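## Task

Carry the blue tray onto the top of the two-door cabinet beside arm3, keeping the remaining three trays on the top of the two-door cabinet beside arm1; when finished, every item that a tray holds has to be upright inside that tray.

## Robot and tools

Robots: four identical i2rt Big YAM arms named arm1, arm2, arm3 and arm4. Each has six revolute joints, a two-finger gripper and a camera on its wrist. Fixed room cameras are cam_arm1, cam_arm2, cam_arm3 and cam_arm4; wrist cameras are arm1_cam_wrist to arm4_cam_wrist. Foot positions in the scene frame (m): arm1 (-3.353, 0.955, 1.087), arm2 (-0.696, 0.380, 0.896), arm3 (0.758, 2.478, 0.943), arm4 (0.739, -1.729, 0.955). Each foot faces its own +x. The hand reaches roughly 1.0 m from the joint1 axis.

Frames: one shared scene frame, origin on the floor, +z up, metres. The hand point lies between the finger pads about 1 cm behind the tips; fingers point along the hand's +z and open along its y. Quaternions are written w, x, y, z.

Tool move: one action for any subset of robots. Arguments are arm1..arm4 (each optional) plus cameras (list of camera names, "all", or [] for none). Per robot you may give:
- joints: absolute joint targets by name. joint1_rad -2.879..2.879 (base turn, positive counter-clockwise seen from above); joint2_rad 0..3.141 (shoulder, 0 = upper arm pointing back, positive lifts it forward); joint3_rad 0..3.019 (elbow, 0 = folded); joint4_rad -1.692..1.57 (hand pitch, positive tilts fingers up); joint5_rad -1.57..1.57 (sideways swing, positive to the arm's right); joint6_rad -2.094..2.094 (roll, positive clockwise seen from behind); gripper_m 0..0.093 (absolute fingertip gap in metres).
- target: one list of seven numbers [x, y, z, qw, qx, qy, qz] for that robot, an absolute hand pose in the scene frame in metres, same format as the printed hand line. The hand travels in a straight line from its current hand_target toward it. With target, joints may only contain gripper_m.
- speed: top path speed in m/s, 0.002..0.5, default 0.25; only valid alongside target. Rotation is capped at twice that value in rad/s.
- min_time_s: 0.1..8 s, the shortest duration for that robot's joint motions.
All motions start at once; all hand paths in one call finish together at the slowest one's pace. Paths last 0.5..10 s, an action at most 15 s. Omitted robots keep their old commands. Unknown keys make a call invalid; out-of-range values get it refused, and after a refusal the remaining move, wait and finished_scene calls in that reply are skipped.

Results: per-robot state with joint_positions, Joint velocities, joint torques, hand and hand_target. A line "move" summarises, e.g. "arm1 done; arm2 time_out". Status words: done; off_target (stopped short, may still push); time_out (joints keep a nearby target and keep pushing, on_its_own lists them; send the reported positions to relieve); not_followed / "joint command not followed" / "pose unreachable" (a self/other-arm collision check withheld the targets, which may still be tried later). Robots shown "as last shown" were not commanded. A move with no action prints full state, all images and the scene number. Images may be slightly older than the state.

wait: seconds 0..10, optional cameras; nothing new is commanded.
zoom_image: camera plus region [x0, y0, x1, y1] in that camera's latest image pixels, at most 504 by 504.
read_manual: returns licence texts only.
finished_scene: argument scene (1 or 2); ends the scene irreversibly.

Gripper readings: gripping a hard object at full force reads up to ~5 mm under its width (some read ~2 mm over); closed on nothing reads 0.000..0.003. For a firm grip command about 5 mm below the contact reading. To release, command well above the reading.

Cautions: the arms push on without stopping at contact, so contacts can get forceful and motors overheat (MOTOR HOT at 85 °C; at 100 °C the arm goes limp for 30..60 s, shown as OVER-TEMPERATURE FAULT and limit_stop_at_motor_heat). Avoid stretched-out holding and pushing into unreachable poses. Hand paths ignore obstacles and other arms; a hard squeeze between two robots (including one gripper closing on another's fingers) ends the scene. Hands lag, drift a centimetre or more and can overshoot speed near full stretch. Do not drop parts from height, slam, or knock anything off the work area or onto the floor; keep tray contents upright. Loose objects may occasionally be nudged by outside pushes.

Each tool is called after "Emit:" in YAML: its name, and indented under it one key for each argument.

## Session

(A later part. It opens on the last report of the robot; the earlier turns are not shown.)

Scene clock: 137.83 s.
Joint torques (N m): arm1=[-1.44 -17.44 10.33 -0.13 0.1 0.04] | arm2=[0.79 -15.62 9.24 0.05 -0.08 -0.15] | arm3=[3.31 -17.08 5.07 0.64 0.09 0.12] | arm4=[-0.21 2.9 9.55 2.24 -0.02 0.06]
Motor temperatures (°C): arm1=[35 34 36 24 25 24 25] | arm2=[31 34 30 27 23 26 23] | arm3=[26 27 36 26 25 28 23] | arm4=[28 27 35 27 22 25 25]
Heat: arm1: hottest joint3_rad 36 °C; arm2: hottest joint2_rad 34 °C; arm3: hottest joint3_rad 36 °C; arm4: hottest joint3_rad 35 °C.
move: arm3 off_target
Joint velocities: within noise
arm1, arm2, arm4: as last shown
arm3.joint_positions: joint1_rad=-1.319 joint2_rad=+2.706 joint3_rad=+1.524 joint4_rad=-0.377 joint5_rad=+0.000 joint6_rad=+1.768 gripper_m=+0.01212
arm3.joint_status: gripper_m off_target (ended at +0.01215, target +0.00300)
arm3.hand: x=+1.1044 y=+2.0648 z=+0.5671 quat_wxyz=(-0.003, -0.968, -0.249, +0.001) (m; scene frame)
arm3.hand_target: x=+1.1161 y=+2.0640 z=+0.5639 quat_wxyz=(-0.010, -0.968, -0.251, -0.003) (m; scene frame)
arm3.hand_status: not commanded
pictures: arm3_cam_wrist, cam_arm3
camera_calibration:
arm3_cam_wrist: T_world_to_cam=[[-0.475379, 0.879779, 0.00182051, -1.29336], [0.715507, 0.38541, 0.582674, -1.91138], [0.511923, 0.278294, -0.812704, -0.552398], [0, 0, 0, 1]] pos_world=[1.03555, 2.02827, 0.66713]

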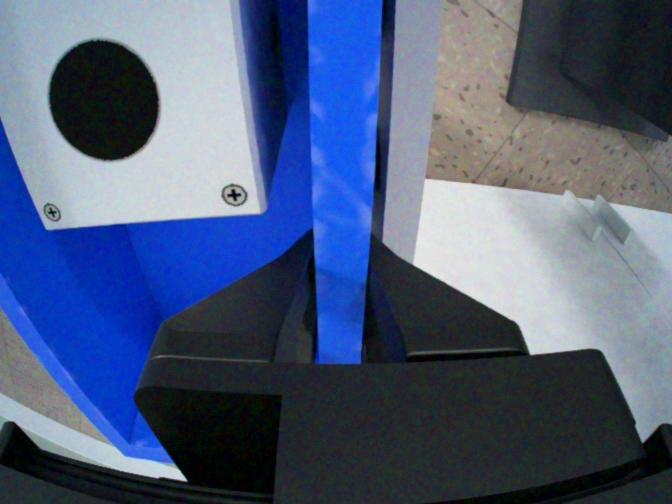

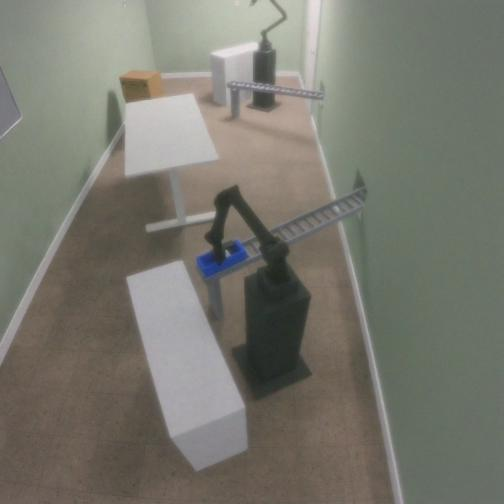

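Emit:
move:
  arm3: {"target": [1.103, 2.066, 0.78, 0.0, 0.968, 0.249, 0.0], "speed": 0.15}
  cameras: ["arm3_cam_wrist", "cam_arm3"]

Scene clock: 140.63 s.
Joint torques (N m): arm1=[-1.32 -17.9 10.25 -0.16 0.07 0.02] | arm2=[0.97 -15.62 9.24 0.08 -0.08 -0.14] | arm3=[1.49 -21.07 5.55 -0.08 0.28 0] | arm4=[-0.21 3.02 9.54 2.25 -0.03 0.06]
Motor temperatures (°C): arm1=[35 34 36 24 25 24 25] | arm2=[31 34 30 27 23 26 23] | arm3=[26 28 36 26 25 28 23] | arm4=[28 27 35 27 22 25 25]
Heat: arm1: hottest joint3_rad 36 °C; arm2: hottest joint2_rad 34 °C; arm3: hottest joint3_rad 36 °C; arm4: hottest joint3_rad 35 °C.
move: arm3 off_target
Joint velocities: within noise
arm1, arm2, arm4: as last shown
arm3.joint_positions: joint1_rad=-1.319 joint2_rad=+2.282 joint3_rad=+1.286 joint4_rad=-0.638 joint5_rad=-0.009 joint6_rad=+1.763 gripper_m=+0.01212
arm3.joint_status: not commanded
arm3.hand: x=+1.0884 y=+2.0872 z=+0.7451 quat_wxyz=(+0.032, -0.967, -0.252, +0.013) (m; scene frame)
arm3.hand_target: x=+1.1023 y=+2.0667 z=+0.7793 quat_wxyz=(+0.000, -0.968, -0.249, +0.000) (m; scene frame)
arm3.hand_status: off_target (0.043 m and 4.0 deg from the pose sent, 0.213 m and 0.4 deg at the start)
pictures: arm3_cam_wrist, cam_arm3
camera_calibration:
arm3_cam_wrist: T_world_to_cam=[[-0.47799, 0.875069, 0.0760218, -1.36367], [0.737451, 0.352784, 0.575942, -1.96303], [0.47717, 0.331357, -0.813948, -0.477721], [0, 0, 0, 1]] pos_world=[1.02377, 2.04413, 0.84542]

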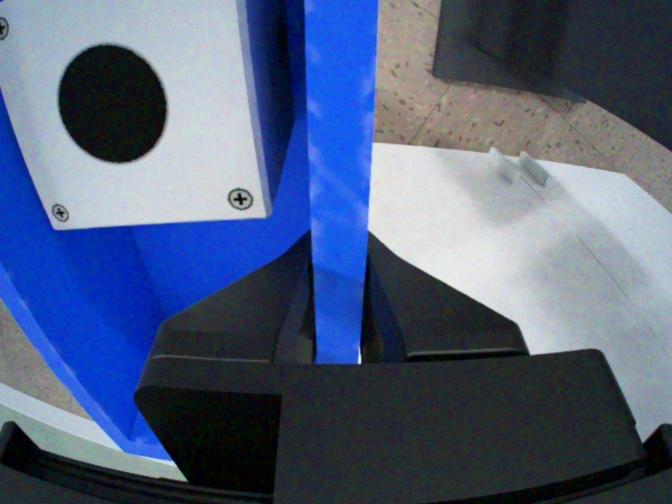

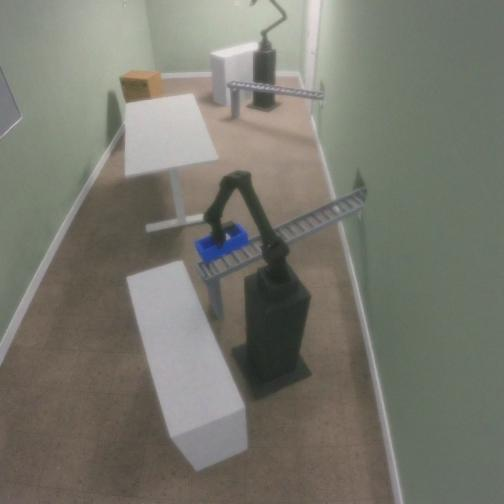

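Emit:
move:
  arm3: {"joints": {"joint2_rad": 1.755, "joint3_rad": 1.218, "joint4_rad": -0.995}, "min_time_s": 1.5}
  cameras: ["cam_arm3", "arm3_cam_wrist"]

Scene clock: 144.63 s.
Joint torques (N m): arm1=[-1.26 -17.38 10.29 -0.17 0.07 0.02] | arm2=[0.73 -15.68 9.21 0.06 -0.08 -0.14] | arm3=[1.03 -17.96 9.05 0.05 0.29 0] | arm4=[-0.32 2.84 9.55 2.22 -0.03 0.05]
Motor temperatures (°C): arm1=[35 34 36 24 25 24 25] | arm2=[31 34 30 27 23 26 23] | arm3=[26 28 36 26 25 28 23] | arm4=[28 27 35 27 22 25 25]
Heat: arm1: hottest joint3_rad 36 °C; arm2: hottest joint2_rad 34 °C; arm3: hottest joint3_rad 36 °C; arm4: hottest joint3_rad 35 °C.
move: arm3 done
Joint velocities: within noise
arm1, arm2, arm4: as last shown
arm3.joint_positions: joint1_rad=-1.319 joint2_rad=+1.806 joint3_rad=+1.198 joint4_rad=-0.991 joint5_rad=-0.010 joint6_rad=+1.763 gripper_m=+0.01212
arm3.joint_status: all done
arm3.hand: x=+1.0705 y=+2.1099 z=+0.9568 quat_wxyz=(+0.017, -0.968, -0.252, +0.005) (m; scene frame)
arm3.hand_target: x=+1.0773 y=+2.0979 z=+0.9873 quat_wxyz=(-0.014, -0.968, -0.249, -0.007) (m; scene frame)
arm3.hand_status: not commanded
pictures: arm3_cam_wrist, cam_arm3
camera_calibration:
arm3_cam_wrist: T_world_to_cam=[[-0.479399, 0.876526, 0.0433359, -1.37842], [0.724529, 0.367436, 0.583137, -2.10379], [0.495211, 0.310953, -0.811217, -0.283353], [0, 0, 0, 1]] pos_world=[1.00376, 2.06934, 1.05667]

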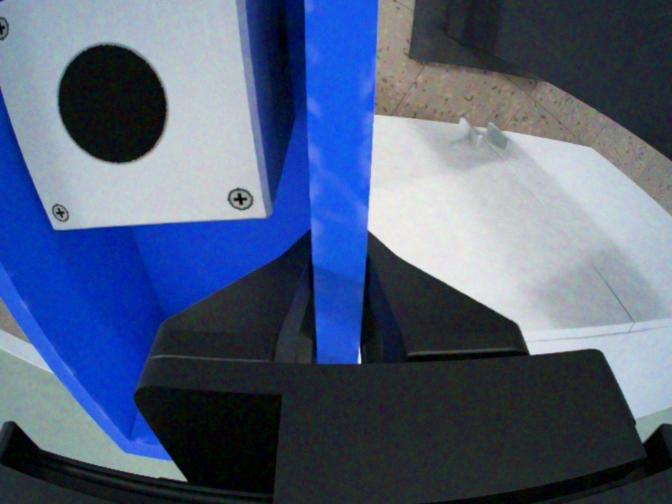

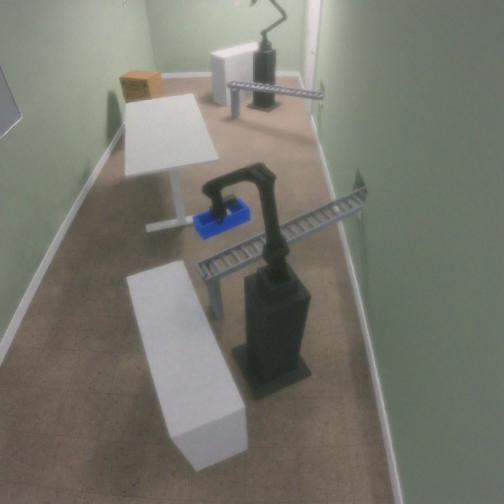

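Emit:
move:
  arm3: {"joints": {"joint1_rad": 0.119, "joint2_rad": 1.72, "joint3_rad": 1.131, "joint4_rad": -0.894, "joint5_rad": -0.05, "joint6_rad": 1.70}, "min_time_s": 2.8}
  cameras: ["cam_arm3", "arm3_cam_wrist"]

Scene clock: 149.23 s.
Joint torques (N m): arm1=[-1.44 -17.73 10.35 -0.2 0.08 0.04] | arm2=[0.85 -15.62 9.2 0.06 -0.06 -0.15] | arm3=[1.79 -18.32 8.44 0.81 0.29 -0.09] | arm4=[-0.21 2.84 9.55 2.26 -0.04 0.05]
Motor temperatures (°C): arm1=[35 34 36 24 25 24 25] | arm2=[31 34 30 27 23 26 23] | arm3=[26 28 36 26 25 28 24] | arm4=[28 27 35 27 22 25 25]
Heat: arm1: hottest joint3_rad 36 °C; arm2: hottest joint2_rad 34 °C; arm3: hottest joint3_rad 36 °C; arm4: hottest joint3_rad 35 °C.
move: arm3 done
Joint velocities: within noise
arm1.joint_positions: joint1_rad=+1.789 joint2_rad=+2.013 joint3_rad=+1.320 joint4_rad=-0.805 joint5_rad=+0.082 joint6_rad=+1.726 gripper_m=+0.04493
arm1.joint_status: not commanded
arm1.hand: x=-3.2933 y=+0.4007 z=+1.0467 quat_wxyz=(+0.047, +0.998, -0.013, -0.030) (m; scene frame)
arm1.hand_target: x=-3.2977 y=+0.3917 z=+1.0469 quat_wxyz=(+0.047, +0.998, -0.021, -0.030) (m; scene frame)
arm1.hand_status: not commanded
arm2.joint_positions: joint1_rad=-1.050 joint2_rad=+1.847 joint3_rad=+1.104 joint4_rad=-0.756 joint5_rad=+0.001 joint6_rad=-1.554 gripper_m=+0.04494
arm2.joint_status: not commanded
arm2.hand: x=-0.9513 y=+0.7981 z=+0.8638 quat_wxyz=(+0.031, -0.964, -0.262, +0.015) (m; scene frame)
arm2.hand_target: x=-0.9537 y=+0.7987 z=+0.8605 quat_wxyz=(+0.025, -0.963, -0.268, +0.014) (m; scene frame)
arm2.hand_status: not commanded
arm3.joint_positions: joint1_rad=+0.121 joint2_rad=+1.785 joint3_rad=+1.112 joint4_rad=-0.908 joint5_rad=-0.056 joint6_rad=+1.706 gripper_m=+0.01212
arm3.joint_status: all done
arm3.hand: x=+1.1450 y=+2.7365 z=+0.9418 quat_wxyz=(+0.031, -0.538, -0.842, -0.007) (m; scene frame)
arm3.hand_target: x=+1.1627 y=+2.7453 z=+0.9770 quat_wxyz=(+0.008, -0.535, -0.843, -0.049) (m; scene frame)
arm3.hand_status: not commanded
arm4.joint_positions: joint1_rad=+0.385 joint2_rad=+0.628 joint3_rad=+1.385 joint4_rad=-1.571 joint5_rad=-0.065 joint6_rad=-0.063 gripper_m=+0.09396
arm4.joint_status: not commanded
arm4.hand: x=+0.9336 y=-1.7515 z=+1.4482 quat_wxyz=(-0.377, -0.040, -0.925, +0.016) (m; scene frame)
arm4.hand_target: x=+0.9321 y=-1.7512 z=+1.4566 quat_wxyz=(-0.387, -0.040, -0.921, +0.018) (m; scene frame)
arm4.hand_status: not commanded
pictures: arm3_cam_wrist, cam_arm3
camera_calibration:
arm3_cam_wrist: T_world_to_cam=[[-0.910022, -0.413465, 0.0300921, 2.14432], [-0.303178, 0.713274, 0.63192, -2.19477], [-0.282741, 0.565938, -0.774449, -0.368874], [0, 0, 0, 1]] pos_world=[1.18168, 2.66084, 1.03672]

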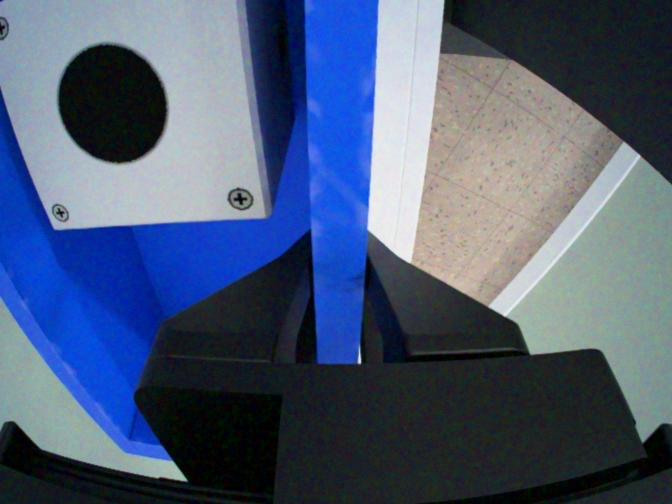

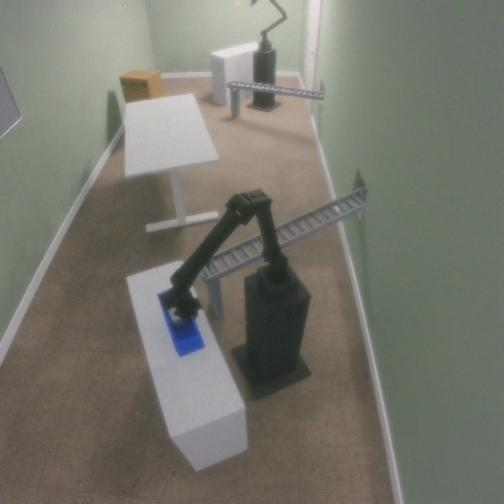

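Emit:
zoom_image:
  camera: "arm3_cam_wrist"
  region: [300, 0, 560, 260]

Emit:
zoom_image:
  camera: "cam_arm3"
  region: [110, 240, 270, 480]

Scaled by 1.938 from the camera's 672x504 image, which has a finer 960x720 frame.

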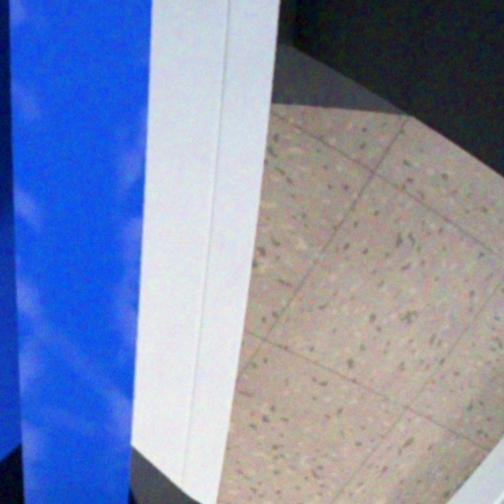

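Scaled by 2.100 from the camera's 504x504 image, which has a finer 720x720 frame.

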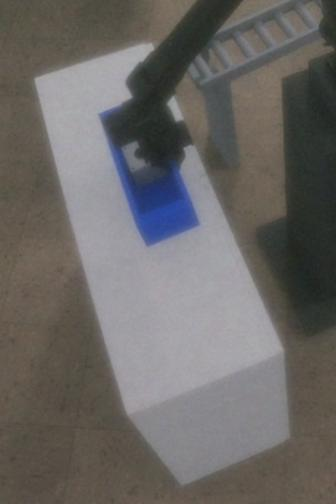

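Emit:
move:
  arm3: {"joints": {"joint2_rad": 1.961, "joint3_rad": 1.275, "joint4_rad": -0.782}, "min_time_s": 1.2}
  cameras: ["cam_arm3", "arm3_cam_wrist"]

Emit:
zoom_image:
  camera: "cam_arm3"
  region: [110, 240, 270, 480]

Scene clock: 153.40 s.
Joint torques (N m): arm1=[-1.14 -17.61 10.28 -0.17 0.09 0.02] | arm2=[0.97 -15.5 9.21 0.06 -0.07 -0.14] | arm3=[1.67 -16.91 11.81 0.99 0.29 -0.08] | arm4=[-0.32 2.96 9.55 2.26 -0.03 0.06]
Motor temperatures (°C): arm1=[35 35 36 24 25 24 25] | arm2=[31 34 30 27 23 26 23] | arm3=[26 28 36 26 25 28 24] | arm4=[28 27 35 27 22 25 25]
Heat: arm1: hottest joint3_rad 36 °C; arm2: hottest joint2_rad 34 °C; arm3: hottest joint3_rad 36 °C; arm4: hottest joint3_rad 35 °C.
move: arm3 done
Joint velocities: within noise
arm1, arm2, arm4: as last shown
arm3.joint_positions: joint1_rad=+0.121 joint2_rad=+1.982 joint3_rad=+1.215 joint4_rad=-0.796 joint5_rad=-0.056 joint6_rad=+1.706 gripper_m=+0.01212
arm3.joint_status: all done
arm3.hand: x=+1.1844 y=+2.7622 z=+0.8786 quat_wxyz=(+0.028, -0.538, -0.842, -0.014) (m; scene frame)
arm3.hand_target: x=+1.2171 y=+2.7805 z=+0.9073 quat_wxyz=(+0.005, -0.535, -0.843, -0.056) (m; scene frame)
arm3.hand_status: not commanded
pictures: arm3_cam_wrist, cam_arm3
camera_calibration:
arm3_cam_wrist: T_world_to_cam=[[-0.910383, -0.413545, 0.0135356, 2.20792], [-0.312019, 0.707634, 0.633955, -2.13694], [-0.271747, 0.572918, -0.773252, -0.454499], [0, 0, 0, 1]] pos_world=[1.21977, 2.68564, 0.973398]

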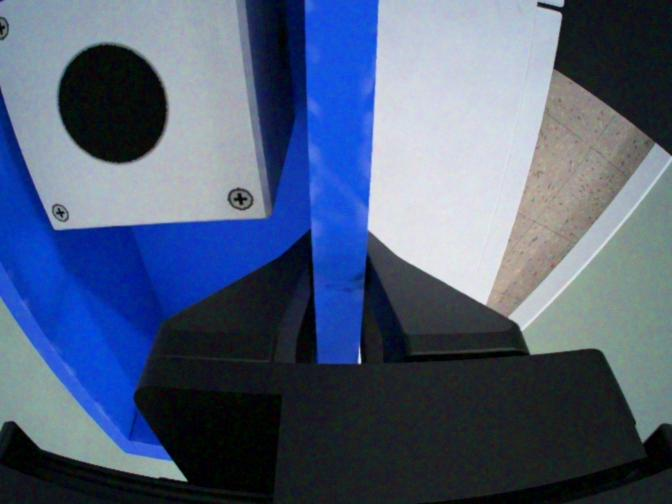

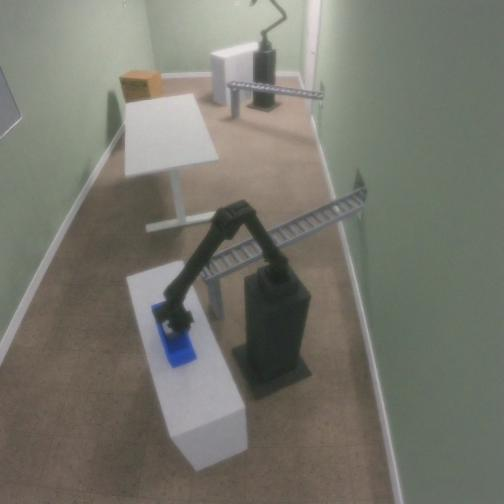

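Scaled by 2.100 from the camera's 504x504 image, which has a finer 720x720 frame.

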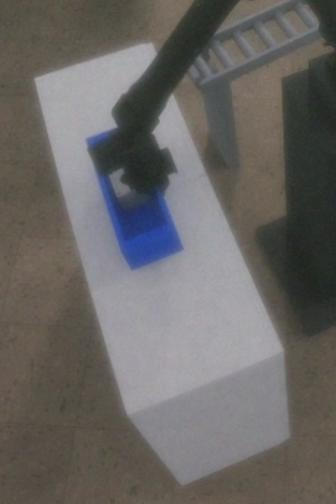

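Emit:
move:
  arm3: {"joints": {"joint2_rad": 2.031, "joint4_rad": -0.712}, "min_time_s": 0.9}
  cameras: ["cam_arm3", "arm3_cam_wrist"]

Emit:
zoom_image:
  camera: "cam_arm3"
  region: [130, 290, 230, 390]

Scene clock: 155.23 s.
Joint torques (N m): arm1=[-1.61 -17.96 10.33 -0.14 0.07 0.02] | arm2=[0.73 -15.56 9.21 0.03 -0.07 -0.15] | arm3=[1.61 -17.38 11.14 0.98 0.29 -0.1] | arm4=[-0.38 2.9 9.54 2.25 -0.02 0.05]
Motor temperatures (°C): arm1=[35 35 36 24 25 24 25] | arm2=[31 34 30 27 23 26 23] | arm3=[26 28 36 26 25 28 24] | arm4=[28 27 35 27 22 25 25]
Heat: arm1: hottest joint3_rad 36 °C; arm2: hottest joint2_rad 34 °C; arm3: hottest joint3_rad 36 °C; arm4: hottest joint3_rad 35 °C.
move: arm3 done
Joint velocities: within noise
arm1, arm2, arm4: as last shown
arm3.joint_positions: joint1_rad=+0.121 joint2_rad=+2.051 joint3_rad=+1.218 joint4_rad=-0.727 joint5_rad=-0.056 joint6_rad=+1.706 gripper_m=+0.01212
arm3.joint_status: all done
arm3.hand: x=+1.1875 y=+2.7644 z=+0.8454 quat_wxyz=(+0.027, -0.538, -0.842, -0.016) (m; scene frame)
arm3.hand_target: x=+1.2207 y=+2.7831 z=+0.8720 quat_wxyz=(+0.005, -0.535, -0.843, -0.056) (m; scene frame)
arm3.hand_status: not commanded
pictures: arm3_cam_wrist, cam_arm3
camera_calibration:
arm3_cam_wrist: T_world_to_cam=[[-0.910419, -0.413544, 0.0109108, 2.21429], [-0.313405, 0.706697, 0.634316, -2.11257], [-0.270029, 0.574074, -0.772997, -0.48614], [0, 0, 0, 1]] pos_world=[1.22257, 2.68774, 0.940094]

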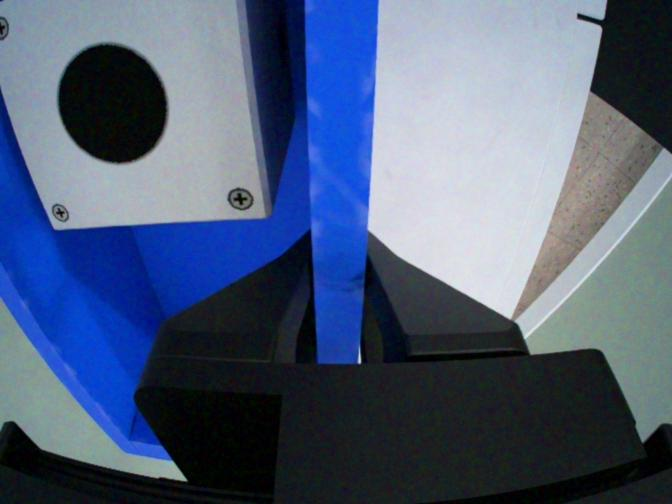

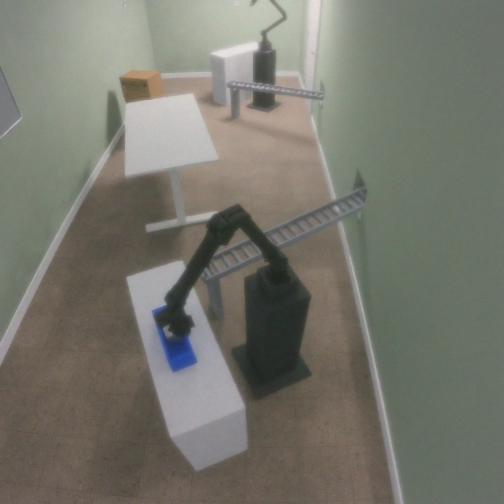

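Scaled by 5.040 from the camera's 504x504 image, which has a finer 720x720 frame.

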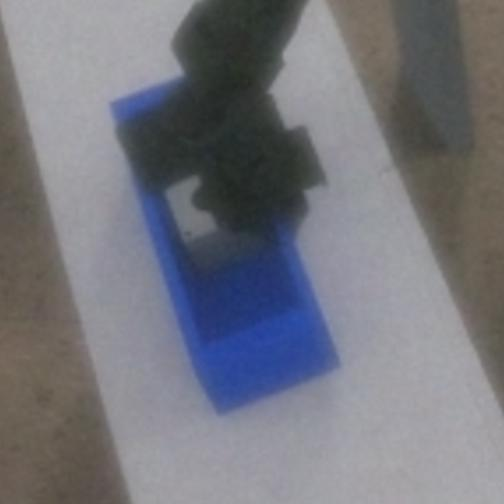

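Emit:
move:
  arm3: {"joints": {"joint2_rad": 2.056, "joint4_rad": -0.687}, "min_time_s": 0.5}

Emit:
move:
  arm3: {"joints": {"joint2_rad": 2.076, "joint4_rad": -0.667}, "min_time_s": 0.5}
  cameras: ["cam_arm3", "arm3_cam_wrist"]

Emit:
zoom_image:
  camera: "cam_arm3"
  region: [130, 290, 230, 390]

Scene clock: 156.57 s.
Joint torques (N m): arm1=[-1.08 -17.96 10.36 -0.14 0.08 0.02] | arm2=[0.85 -15.62 9.28 0.03 -0.07 -0.14] | arm3=[1.67 -16.97 10.67 0.96 0.13 -0.09] | arm4=[-0.21 2.9 9.57 2.22 -0.03 0.05]
Motor temperatures (°C): arm1=[35 35 36 24 25 24 25] | arm2=[31 33 30 27 23 26 23] | arm3=[26 28 36 26 25 28 24] | arm4=[28 27 35 27 22 25 25]
Heat: arm1: hottest joint3_rad 36 °C; arm2: hottest joint2_rad 33 °C; arm3: hottest joint3_rad 36 °C; arm4: hottest joint3_rad 35 °C.
move: arm3 done
Joint velocities: within noise
arm1, arm2, arm4: as last shown
arm3.joint_positions: joint1_rad=+0.121 joint2_rad=+2.068 joint3_rad=+1.223 joint4_rad=-0.701 joint5_rad=-0.053 joint6_rad=+1.706 gripper_m=+0.01212
arm3.joint_status: all done
arm3.hand: x=+1.1922 y=+2.7667 z=+0.8384 quat_wxyz=(+0.022, -0.538, -0.843, -0.021) (m; scene frame)
arm3.hand_target: x=+1.2213 y=+2.7836 z=+0.8591 quat_wxyz=(+0.005, -0.535, -0.843, -0.056) (m; scene frame)
arm3.hand_status: not commanded
pictures: none

Scene clock: 157.47 s.
Joint torques (N m): arm1=[-1.08 -17.73 10.29 -0.21 0.08 0.03] | arm2=[0.91 -15.56 9.22 0.05 -0.07 -0.15] | arm3=[1.73 -16.38 10.11 0.91 0.1 -0.09] | arm4=[-0.26 2.9 9.52 2.21 -0.03 0.06]
Motor temperatures (°C): arm1=[35 35 36 24 25 24 25] | arm2=[31 33 30 27 23 26 23] | arm3=[26 28 36 26 25 28 24] | arm4=[28 27 35 27 22 25 25]
Heat: arm1: hottest joint3_rad 36 °C; arm2: hottest joint2_rad 33 °C; arm3: hottest joint3_rad 36 °C; arm4: hottest joint3_rad 35 °C.
move: arm3 done
Joint velocities: within noise
arm1, arm2, arm4: as last shown
arm3.joint_positions: joint1_rad=+0.121 joint2_rad=+2.077 joint3_rad=+1.229 joint4_rad=-0.680 joint5_rad=-0.052 joint6_rad=+1.706 gripper_m=+0.01212
arm3.joint_status: all done
arm3.hand: x=+1.1977 y=+2.7700 z=+0.8357 quat_wxyz=(+0.018, -0.538, -0.843, -0.029) (m; scene frame)
arm3.hand_target: x=+1.2218 y=+2.7840 z=+0.8491 quat_wxyz=(+0.005, -0.535, -0.843, -0.056) (m; scene frame)
arm3.hand_status: not commanded
pictures: arm3_cam_wrist, cam_arm3
camera_calibration:
arm3_cam_wrist: T_world_to_cam=[[-0.91036, -0.413216, -0.0222848, 2.25284], [-0.332345, 0.697985, 0.634322, -2.06037], [-0.246557, 0.584867, -0.772748, -0.552292], [0, 0, 0, 1]] pos_world=[1.22997, 2.69203, 0.930359]

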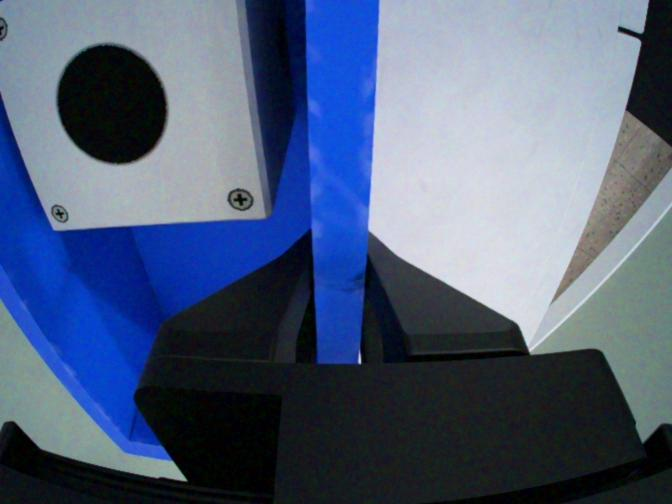

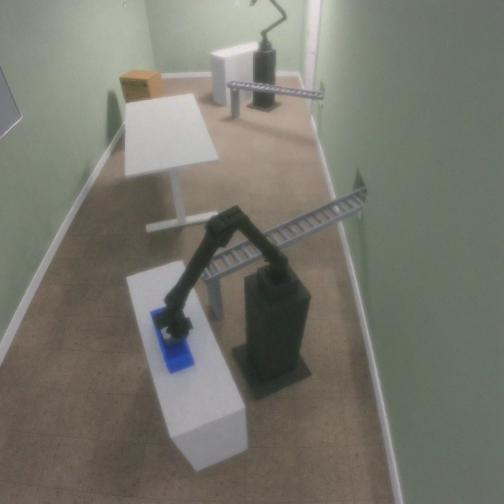

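Scaled by 5.040 from the camera's 504x504 image, which has a finer 720x720 frame.

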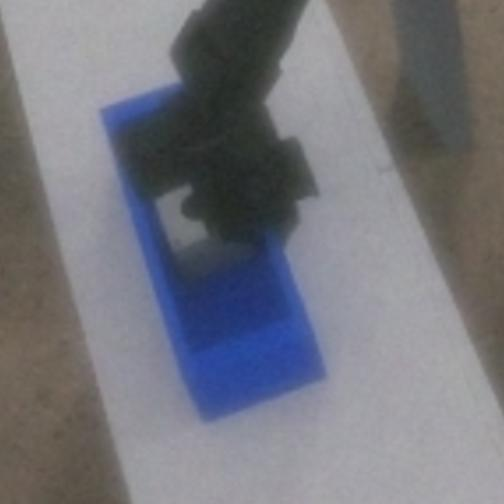

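Emit:
move:
  arm3: {"joints": {"joint2_rad": 2.090, "joint4_rad": -0.703}, "min_time_s": 0.5}
  cameras: ["cam_arm3", "arm3_cam_wrist"]

Emit:
zoom_image:
  camera: "cam_arm3"
  region: [130, 290, 230, 390]

Scene clock: 159.13 s.
Joint torques (N m): arm1=[-1.14 -17.9 10.32 -0.08 0.06 0.01] | arm2=[0.79 -15.5 9.21 0.03 -0.07 -0.14] | arm3=[1.79 -15.33 9.42 0.09 0.1 -0.1] | arm4=[-0.32 2.84 9.54 2.25 -0.04 0.05]
Motor temperatures (°C): arm1=[35 35 36 24 25 24 25] | arm2=[31 33 30 27 23 26 23] | arm3=[26 28 36 26 25 28 24] | arm4=[28 27 35 27 22 25 25]
Heat: arm1: hottest joint3_rad 36 °C; arm2: hottest joint2_rad 33 °C; arm3: hottest joint3_rad 36 °C; arm4: hottest joint3_rad 35 °C.
move: arm3 done
Joint velocities: within noise
arm1, arm2, arm4: as last shown
arm3.joint_positions: joint1_rad=+0.121 joint2_rad=+2.080 joint3_rad=+1.236 joint4_rad=-0.692 joint5_rad=-0.052 joint6_rad=+1.706 gripper_m=+0.01212
arm3.joint_status: all done
arm3.hand: x=+1.1976 y=+2.7699 z=+0.8357 quat_wxyz=(+0.020, -0.538, -0.843, -0.025) (m; scene frame)
arm3.hand_target: x=+1.2115 y=+2.7775 z=+0.8410 quat_wxyz=(+0.015, -0.536, -0.844, -0.034) (m; scene frame)
arm3.hand_status: not commanded
pictures: arm3_cam_wrist, cam_arm3
camera_calibration:
arm3_cam_wrist: T_world_to_cam=[[-0.910486, -0.413331, -0.0131711, 2.24554], [-0.327449, 0.701121, 0.633409, -2.07421], [-0.252573, 0.581023, -0.773705, -0.53357], [0, 0, 0, 1]] pos_world=[1.23057, 2.69243, 0.930571]

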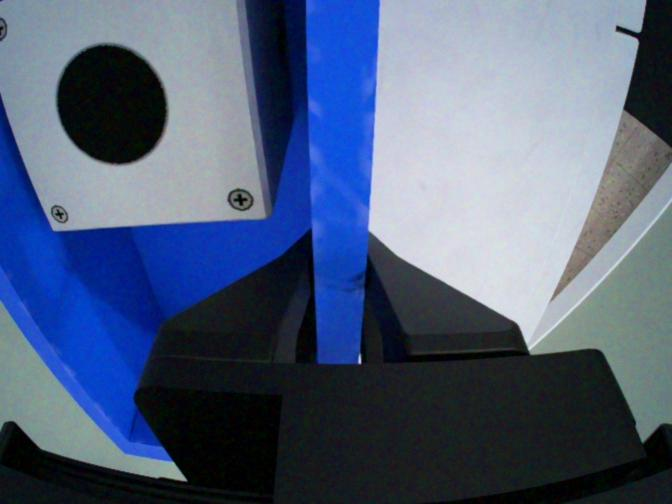

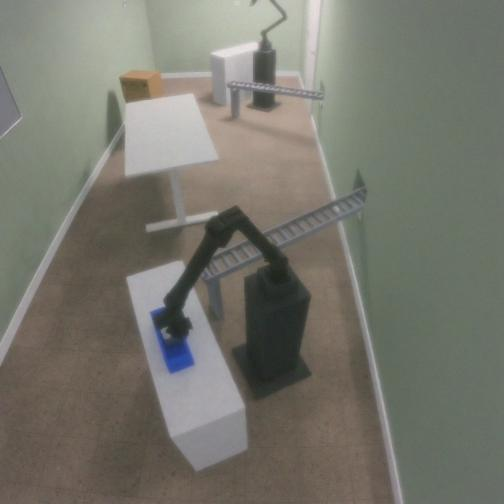

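Scaled by 5.040 from the camera's 504x504 image, which has a finer 720x720 frame.

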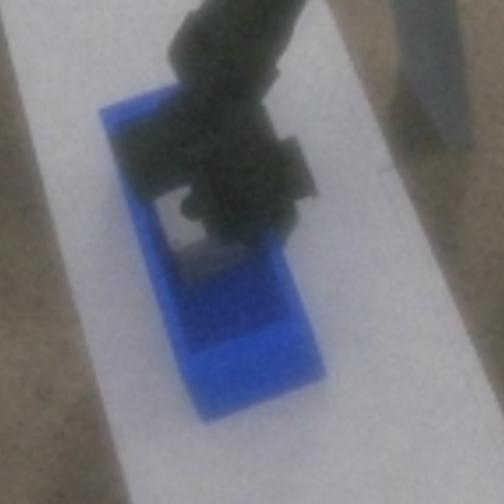

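Emit:
move:
  arm3: {"joints": {"joint4_rad": -0.727}, "min_time_s": 0.4}

Emit:
move:
  arm3: {"joints": {"gripper_m": 0.03}}
  cameras: ["cam_arm3", "arm3_cam_wrist"]

Scene clock: 160.37 s.
Joint torques (N m): arm1=[-0.91 -17.61 10.36 -0.09 0.07 0.04] | arm2=[0.79 -15.56 9.21 0.02 -0.08 -0.14] | arm3=[1.79 -15.38 8.96 -0.2 0.09 -0.08] | arm4=[-0.32 2.84 9.52 2.24 -0.03 0.06]
Motor temperatures (°C): arm1=[35 35 36 24 25 24 25] | arm2=[31 33 30 27 23 26 23] | arm3=[26 28 36 26 25 28 24] | arm4=[28 27 35 27 22 25 25]
Heat: arm1: hottest joint3_rad 36 °C; arm2: hottest joint2_rad 33 °C; arm3: hottest joint3_rad 36 °C; arm4: hottest joint3_rad 35 °C.
move: arm3 done
Joint velocities: within noise
arm1, arm2, arm4: as last shown
arm3.joint_positions: joint1_rad=+0.121 joint2_rad=+2.081 joint3_rad=+1.241 joint4_rad=-0.712 joint5_rad=-0.052 joint6_rad=+1.706 gripper_m=+0.01212
arm3.joint_status: all done
arm3.hand: x=+1.1954 y=+2.7685 z=+0.8364 quat_wxyz=(+0.023, -0.538, -0.843, -0.018) (m; scene frame)
arm3.hand_target: x=+1.2065 y=+2.7743 z=+0.8408 quat_wxyz=(+0.020, -0.536, -0.844, -0.023) (m; scene frame)
arm3.hand_status: not commanded
pictures: none

Scene clock: 160.93 s.
Joint torques (N m): arm1=[-0.91 -17.38 10.3 -0.1 0.08 0.01] | arm2=[0.79 -15.68 9.24 0.08 -0.06 -0.14] | arm3=[1.9 -15.56 8.95 0.05 0.07 -0.08] | arm4=[-0.32 2.84 9.54 2.22 -0.03 0.06]
Motor temperatures (°C): arm1=[35 35 36 24 25 24 25] | arm2=[31 33 30 27 23 26 23] | arm3=[26 28 36 26 25 28 24] | arm4=[28 27 35 27 22 25 25]
Heat: arm1: hottest joint3_rad 36 °C; arm2: hottest joint2_rad 33 °C; arm3: hottest joint3_rad 36 °C; arm4: hottest joint3_rad 35 °C.
move: arm3 done
Joint velocities: within noise
arm1, arm2, arm4: as last shown
arm3.joint_positions: joint1_rad=+0.121 joint2_rad=+2.081 joint3_rad=+1.242 joint4_rad=-0.719 joint5_rad=-0.052 joint6_rad=+1.706 gripper_m=+0.02982
arm3.joint_status: all done
arm3.hand: x=+1.1944 y=+2.7679 z=+0.8367 quat_wxyz=(+0.025, -0.538, -0.842, -0.015) (m; scene frame)
arm3.hand_target: x=+1.2066 y=+2.7744 z=+0.8409 quat_wxyz=(+0.020, -0.536, -0.844, -0.023) (m; scene frame)
arm3.hand_status: not commanded
pictures: arm3_cam_wrist, cam_arm3
camera_calibration:
arm3_cam_wrist: T_world_to_cam=[[-0.910461, -0.41351, 0.00833266, 2.22433], [-0.316003, 0.708487, 0.631022, -2.10648], [-0.266838, 0.571888, -0.77572, -0.488451], [0, 0, 0, 1]] pos_world=[1.22917, 2.69154, 0.931801]

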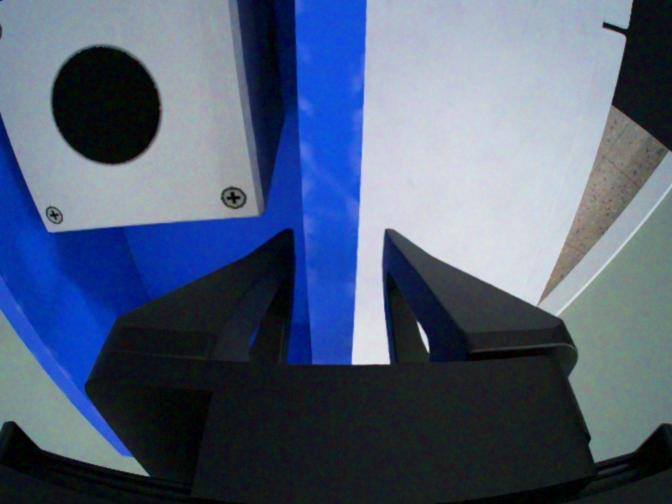

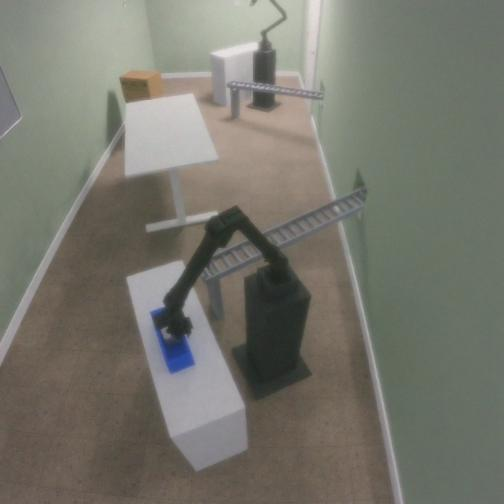

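Emit:
move:
  arm3: {"joints": {"joint2_rad": 1.79, "joint4_rad": -1.0, "gripper_m": 0.042}, "min_time_s": 1.0}
  cameras: ["cam_arm3", "arm3_cam_wrist", "cam_arm1"]

Emit:
zoom_image:
  camera: "cam_arm1"
  region: [220, 170, 400, 290]

Emit:
zoom_image:
  camera: "cam_arm3"
  region: [120, 260, 260, 400]

Scene clock: 163.33 s.
Joint torques (N m): arm1=[-1.2 -17.55 10.28 -0.14 0.1 0.05] | arm2=[0.79 -15.62 9.22 0.05 -0.07 -0.15] | arm3=[1.55 -16.09 10.58 0.01 0.09 -0.11] | arm4=[-0.26 3.02 9.52 2.24 -0.03 0.06]
Motor temperatures (°C): arm1=[35 35 36 24 25 24 25] | arm2=[31 33 31 27 23 26 23] | arm3=[26 28 36 26 25 28 24] | arm4=[28 27 35 27 22 25 25]
Heat: arm1: hottest joint3_rad 36 °C; arm2: hottest joint2_rad 33 °C; arm3: hottest joint3_rad 36 °C; arm4: hottest joint3_rad 35 °C.
move: arm3 done
Joint velocities: within noise
arm1.joint_positions: joint1_rad=+1.789 joint2_rad=+2.013 joint3_rad=+1.320 joint4_rad=-0.805 joint5_rad=+0.082 joint6_rad=+1.726 gripper_m=+0.04493
arm1.joint_status: not commanded
arm1.hand: x=-3.2933 y=+0.4007 z=+1.0467 quat_wxyz=(+0.047, +0.998, -0.013, -0.030) (m; scene frame)
arm1.hand_target: x=-3.2977 y=+0.3917 z=+1.0469 quat_wxyz=(+0.047, +0.998, -0.021, -0.030) (m; scene frame)
arm1.hand_status: not commanded
arm2.joint_positions: joint1_rad=-1.050 joint2_rad=+1.847 joint3_rad=+1.104 joint4_rad=-0.756 joint5_rad=+0.001 joint6_rad=-1.554 gripper_m=+0.04494
arm2.joint_status: not commanded
arm2.hand: x=-0.9513 y=+0.7981 z=+0.8638 quat_wxyz=(+0.031, -0.964, -0.262, +0.015) (m; scene frame)
arm2.hand_target: x=-0.9537 y=+0.7987 z=+0.8605 quat_wxyz=(+0.025, -0.963, -0.268, +0.014) (m; scene frame)
arm2.hand_status: not commanded
arm3.joint_positions: joint1_rad=+0.121 joint2_rad=+1.811 joint3_rad=+1.242 joint4_rad=-0.992 joint5_rad=-0.052 joint6_rad=+1.706 gripper_m=+0.04187
arm3.joint_status: all done
arm3.hand: x=+1.1766 y=+2.7556 z=+0.9694 quat_wxyz=(+0.025, -0.538, -0.842, -0.014) (m; scene frame)
arm3.hand_target: x=+1.1899 y=+2.7626 z=+0.9909 quat_wxyz=(+0.015, -0.536, -0.844, -0.035) (m; scene frame)
arm3.hand_status: not commanded
arm4.joint_positions: joint1_rad=+0.385 joint2_rad=+0.628 joint3_rad=+1.385 joint4_rad=-1.571 joint5_rad=-0.065 joint6_rad=-0.063 gripper_m=+0.09396
arm4.joint_status: not commanded
arm4.hand: x=+0.9336 y=-1.7515 z=+1.4482 quat_wxyz=(-0.377, -0.040, -0.925, +0.016) (m; scene frame)
arm4.hand_target: x=+0.9321 y=-1.7512 z=+1.4566 quat_wxyz=(-0.387, -0.040, -0.921, +0.018) (m; scene frame)
arm4.hand_status: not commanded
pictures: arm3_cam_wrist, cam_arm1, cam_arm3
camera_calibration:
arm3_cam_wrist: T_world_to_cam=[[-0.910422, -0.413525, 0.0113427, 2.19894], [-0.314406, 0.7095, 0.630682, -2.19143], [-0.26885, 0.57062, -0.775959, -0.377141], [0, 0, 0, 1]] pos_world=[1.21157, 2.67934, 1.06451]

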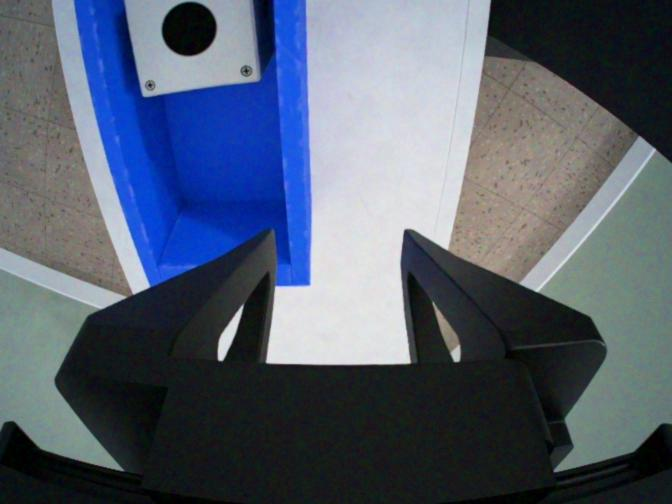

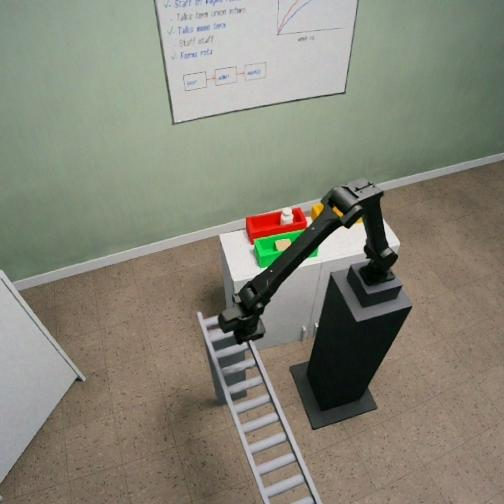

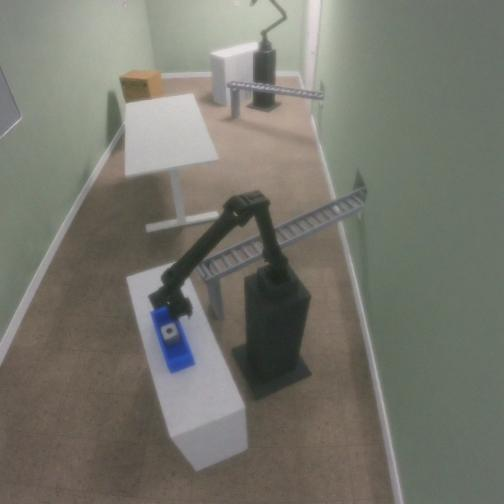

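Scaled by 2.800 from the camera's 504x504 image, which has a finer 720x720 frame.

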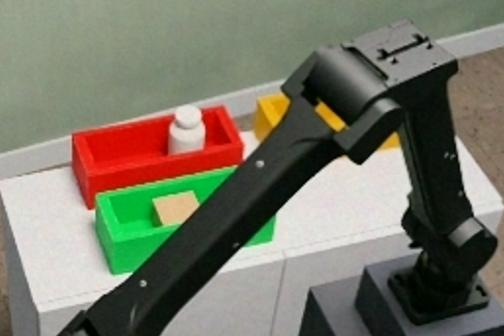

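Scaled by 3.600 from the camera's 504x504 image, which has a finer 720x720 frame.

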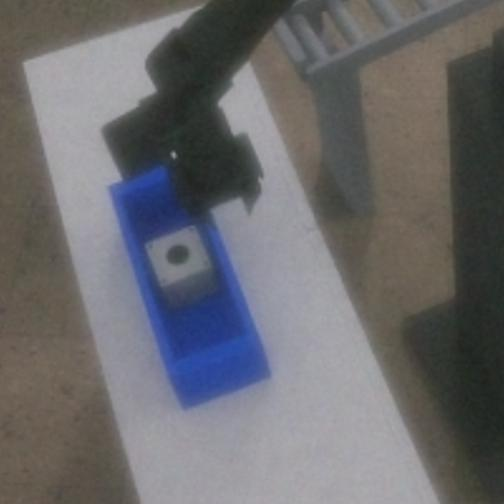

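Emit:
move:
  cameras: ["cam_arm2"]

Emit:
zoom_image:
  camera: "cam_arm2"
  region: [60, 50, 180, 120]

Scene clock: 164.10 s.
Joint torques (N m): arm1=[-1.26 -17.44 10.28 -0.2 0.08 0.06] | arm2=[0.79 -15.62 9.24 0.06 -0.08 -0.15] | arm3=[1.49 -16.03 10.59 -0.05 0.1 -0.11] | arm4=[-0.26 2.96 9.57 2.25 -0.03 0.05]
Motor temperatures (°C): arm1=[35 35 36 24 25 24 25] | arm2=[31 33 31 27 23 26 23] | arm3=[26 28 37 26 25 28 24] | arm4=[28 27 35 27 22 25 25]
Heat: arm1: hottest joint3_rad 36 °C; arm2: hottest joint2_rad 33 °C; arm3: hottest joint3_rad 37 °C; arm4: hottest joint3_rad 35 °C.
Joint velocities: within noise
arm1.joint_positions: joint1_rad=+1.789 joint2_rad=+2.013 joint3_rad=+1.320 joint4_rad=-0.805 joint5_rad=+0.082 joint6_rad=+1.726 gripper_m=+0.04493
arm1.joint_status: not commanded
arm1.hand: x=-3.2933 y=+0.4007 z=+1.0467 quat_wxyz=(+0.047, +0.998, -0.013, -0.030) (m; scene frame)
arm1.hand_target: x=-3.2977 y=+0.3917 z=+1.0469 quat_wxyz=(+0.047, +0.998, -0.021, -0.030) (m; scene frame)
arm1.hand_status: not commanded
arm2.joint_positions: joint1_rad=-1.050 joint2_rad=+1.847 joint3_rad=+1.104 joint4_rad=-0.756 joint5_rad=+0.001 joint6_rad=-1.554 gripper_m=+0.04494
arm2.joint_status: not commanded
arm2.hand: x=-0.9513 y=+0.7981 z=+0.8638 quat_wxyz=(+0.031, -0.964, -0.262, +0.015) (m; scene frame)
arm2.hand_target: x=-0.9537 y=+0.7987 z=+0.8605 quat_wxyz=(+0.025, -0.963, -0.268, +0.014) (m; scene frame)
arm2.hand_status: not commanded
arm3.joint_positions: joint1_rad=+0.121 joint2_rad=+1.811 joint3_rad=+1.242 joint4_rad=-0.992 joint5_rad=-0.052 joint6_rad=+1.706 gripper_m=+0.04187
arm3.joint_status: all done
arm3.hand: x=+1.1766 y=+2.7556 z=+0.9694 quat_wxyz=(+0.025, -0.538, -0.842, -0.014) (m; scene frame)
arm3.hand_target: x=+1.1899 y=+2.7626 z=+0.9909 quat_wxyz=(+0.015, -0.536, -0.844, -0.035) (m; scene frame)
arm3.hand_status: not commanded
arm4.joint_positions: joint1_rad=+0.385 joint2_rad=+0.628 joint3_rad=+1.385 joint4_rad=-1.571 joint5_rad=-0.065 joint6_rad=-0.063 gripper_m=+0.09396
arm4.joint_status: not commanded
arm4.hand: x=+0.9336 y=-1.7515 z=+1.4482 quat_wxyz=(-0.377, -0.040, -0.925, +0.016) (m; scene frame)
arm4.hand_target: x=+0.9321 y=-1.7512 z=+1.4566 quat_wxyz=(-0.387, -0.040, -0.921, +0.018) (m; scene frame)
arm4.hand_status: not commanded
pictures: cam_arm2

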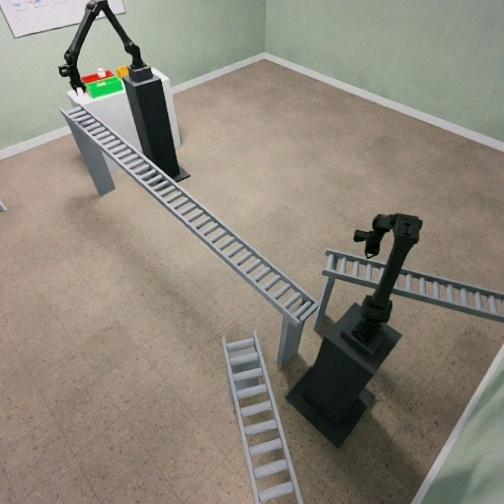

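Scaled by 4.200 from the camera's 504x504 image, which has a finer 720x720 frame.

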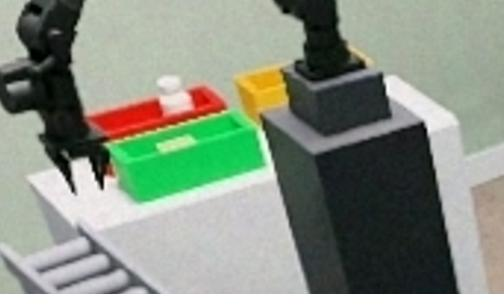

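Emit:
move:
  arm1: {"joints": {"joint2_rad": 2.25, "joint4_rad": -0.60}, "min_time_s": 1.0}
  cameras: ["cam_arm1", "cam_arm3"]

Emit:
zoom_image:
  camera: "cam_arm1"
  region: [230, 170, 390, 280]

Emit:
zoom_image:
  camera: "cam_arm3"
  region: [120, 260, 260, 400]

Scene clock: 166.77 s.
Joint torques (N m): arm1=[-1.14 -18.2 8.75 0.83 0.11 0.04] | arm2=[0.91 -15.62 9.21 0.08 -0.07 -0.14] | arm3=[1.61 -16.15 10.5 0.01 0.07 -0.1] | arm4=[-0.38 2.9 9.57 2.28 -0.03 0.05]
Motor temperatures (°C): arm1=[35 35 36 24 25 24 25] | arm2=[31 33 31 27 23 26 23] | arm3=[26 28 37 26 25 28 24] | arm4=[28 27 35 27 22 25 25]
Heat: arm1: hottest joint3_rad 36 °C; arm2: hottest joint2_rad 33 °C; arm3: hottest joint3_rad 37 °C; arm4: hottest joint3_rad 35 °C.
move: arm1 done
Joint velocities: within noise
arm1.joint_positions: joint1_rad=+1.789 joint2_rad=+2.224 joint3_rad=+1.320 joint4_rad=-0.615 joint5_rad=+0.082 joint6_rad=+1.726 gripper_m=+0.04493
arm1.joint_status: all done
arm1.hand: x=-3.2923 y=+0.4016 z=+0.9365 quat_wxyz=(+0.037, +0.999, -0.013, -0.031) (m; scene frame)
arm1.hand_target: x=-3.2960 y=+0.3879 z=+0.9305 quat_wxyz=(+0.047, +0.998, -0.021, -0.030) (m; scene frame)
arm1.hand_status: not commanded
arm2, arm3, arm4: as last shown
pictures: cam_arm1, cam_arm3

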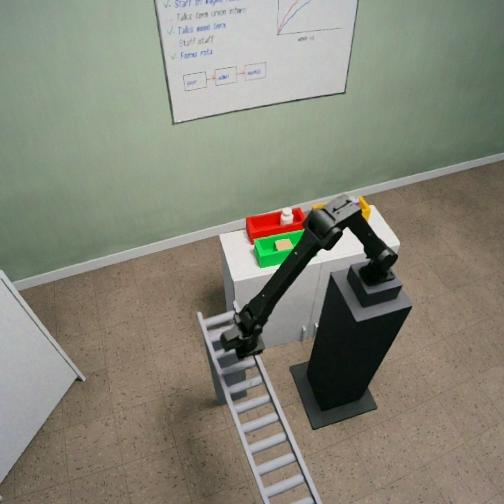

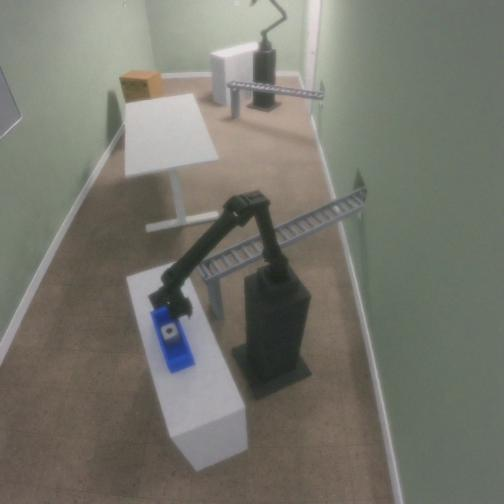

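Scaled by 3.150 from the camera's 504x504 image, which has a finer 720x720 frame.

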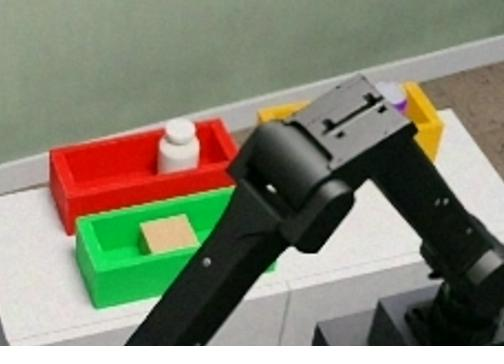

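Scaled by 3.600 from the camera's 504x504 image, which has a finer 720x720 frame.

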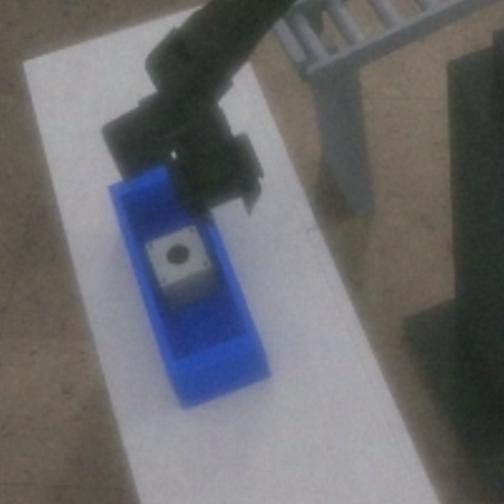

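Emit:
finished_scene:
  scene: 2

The scene is finished: the task was done.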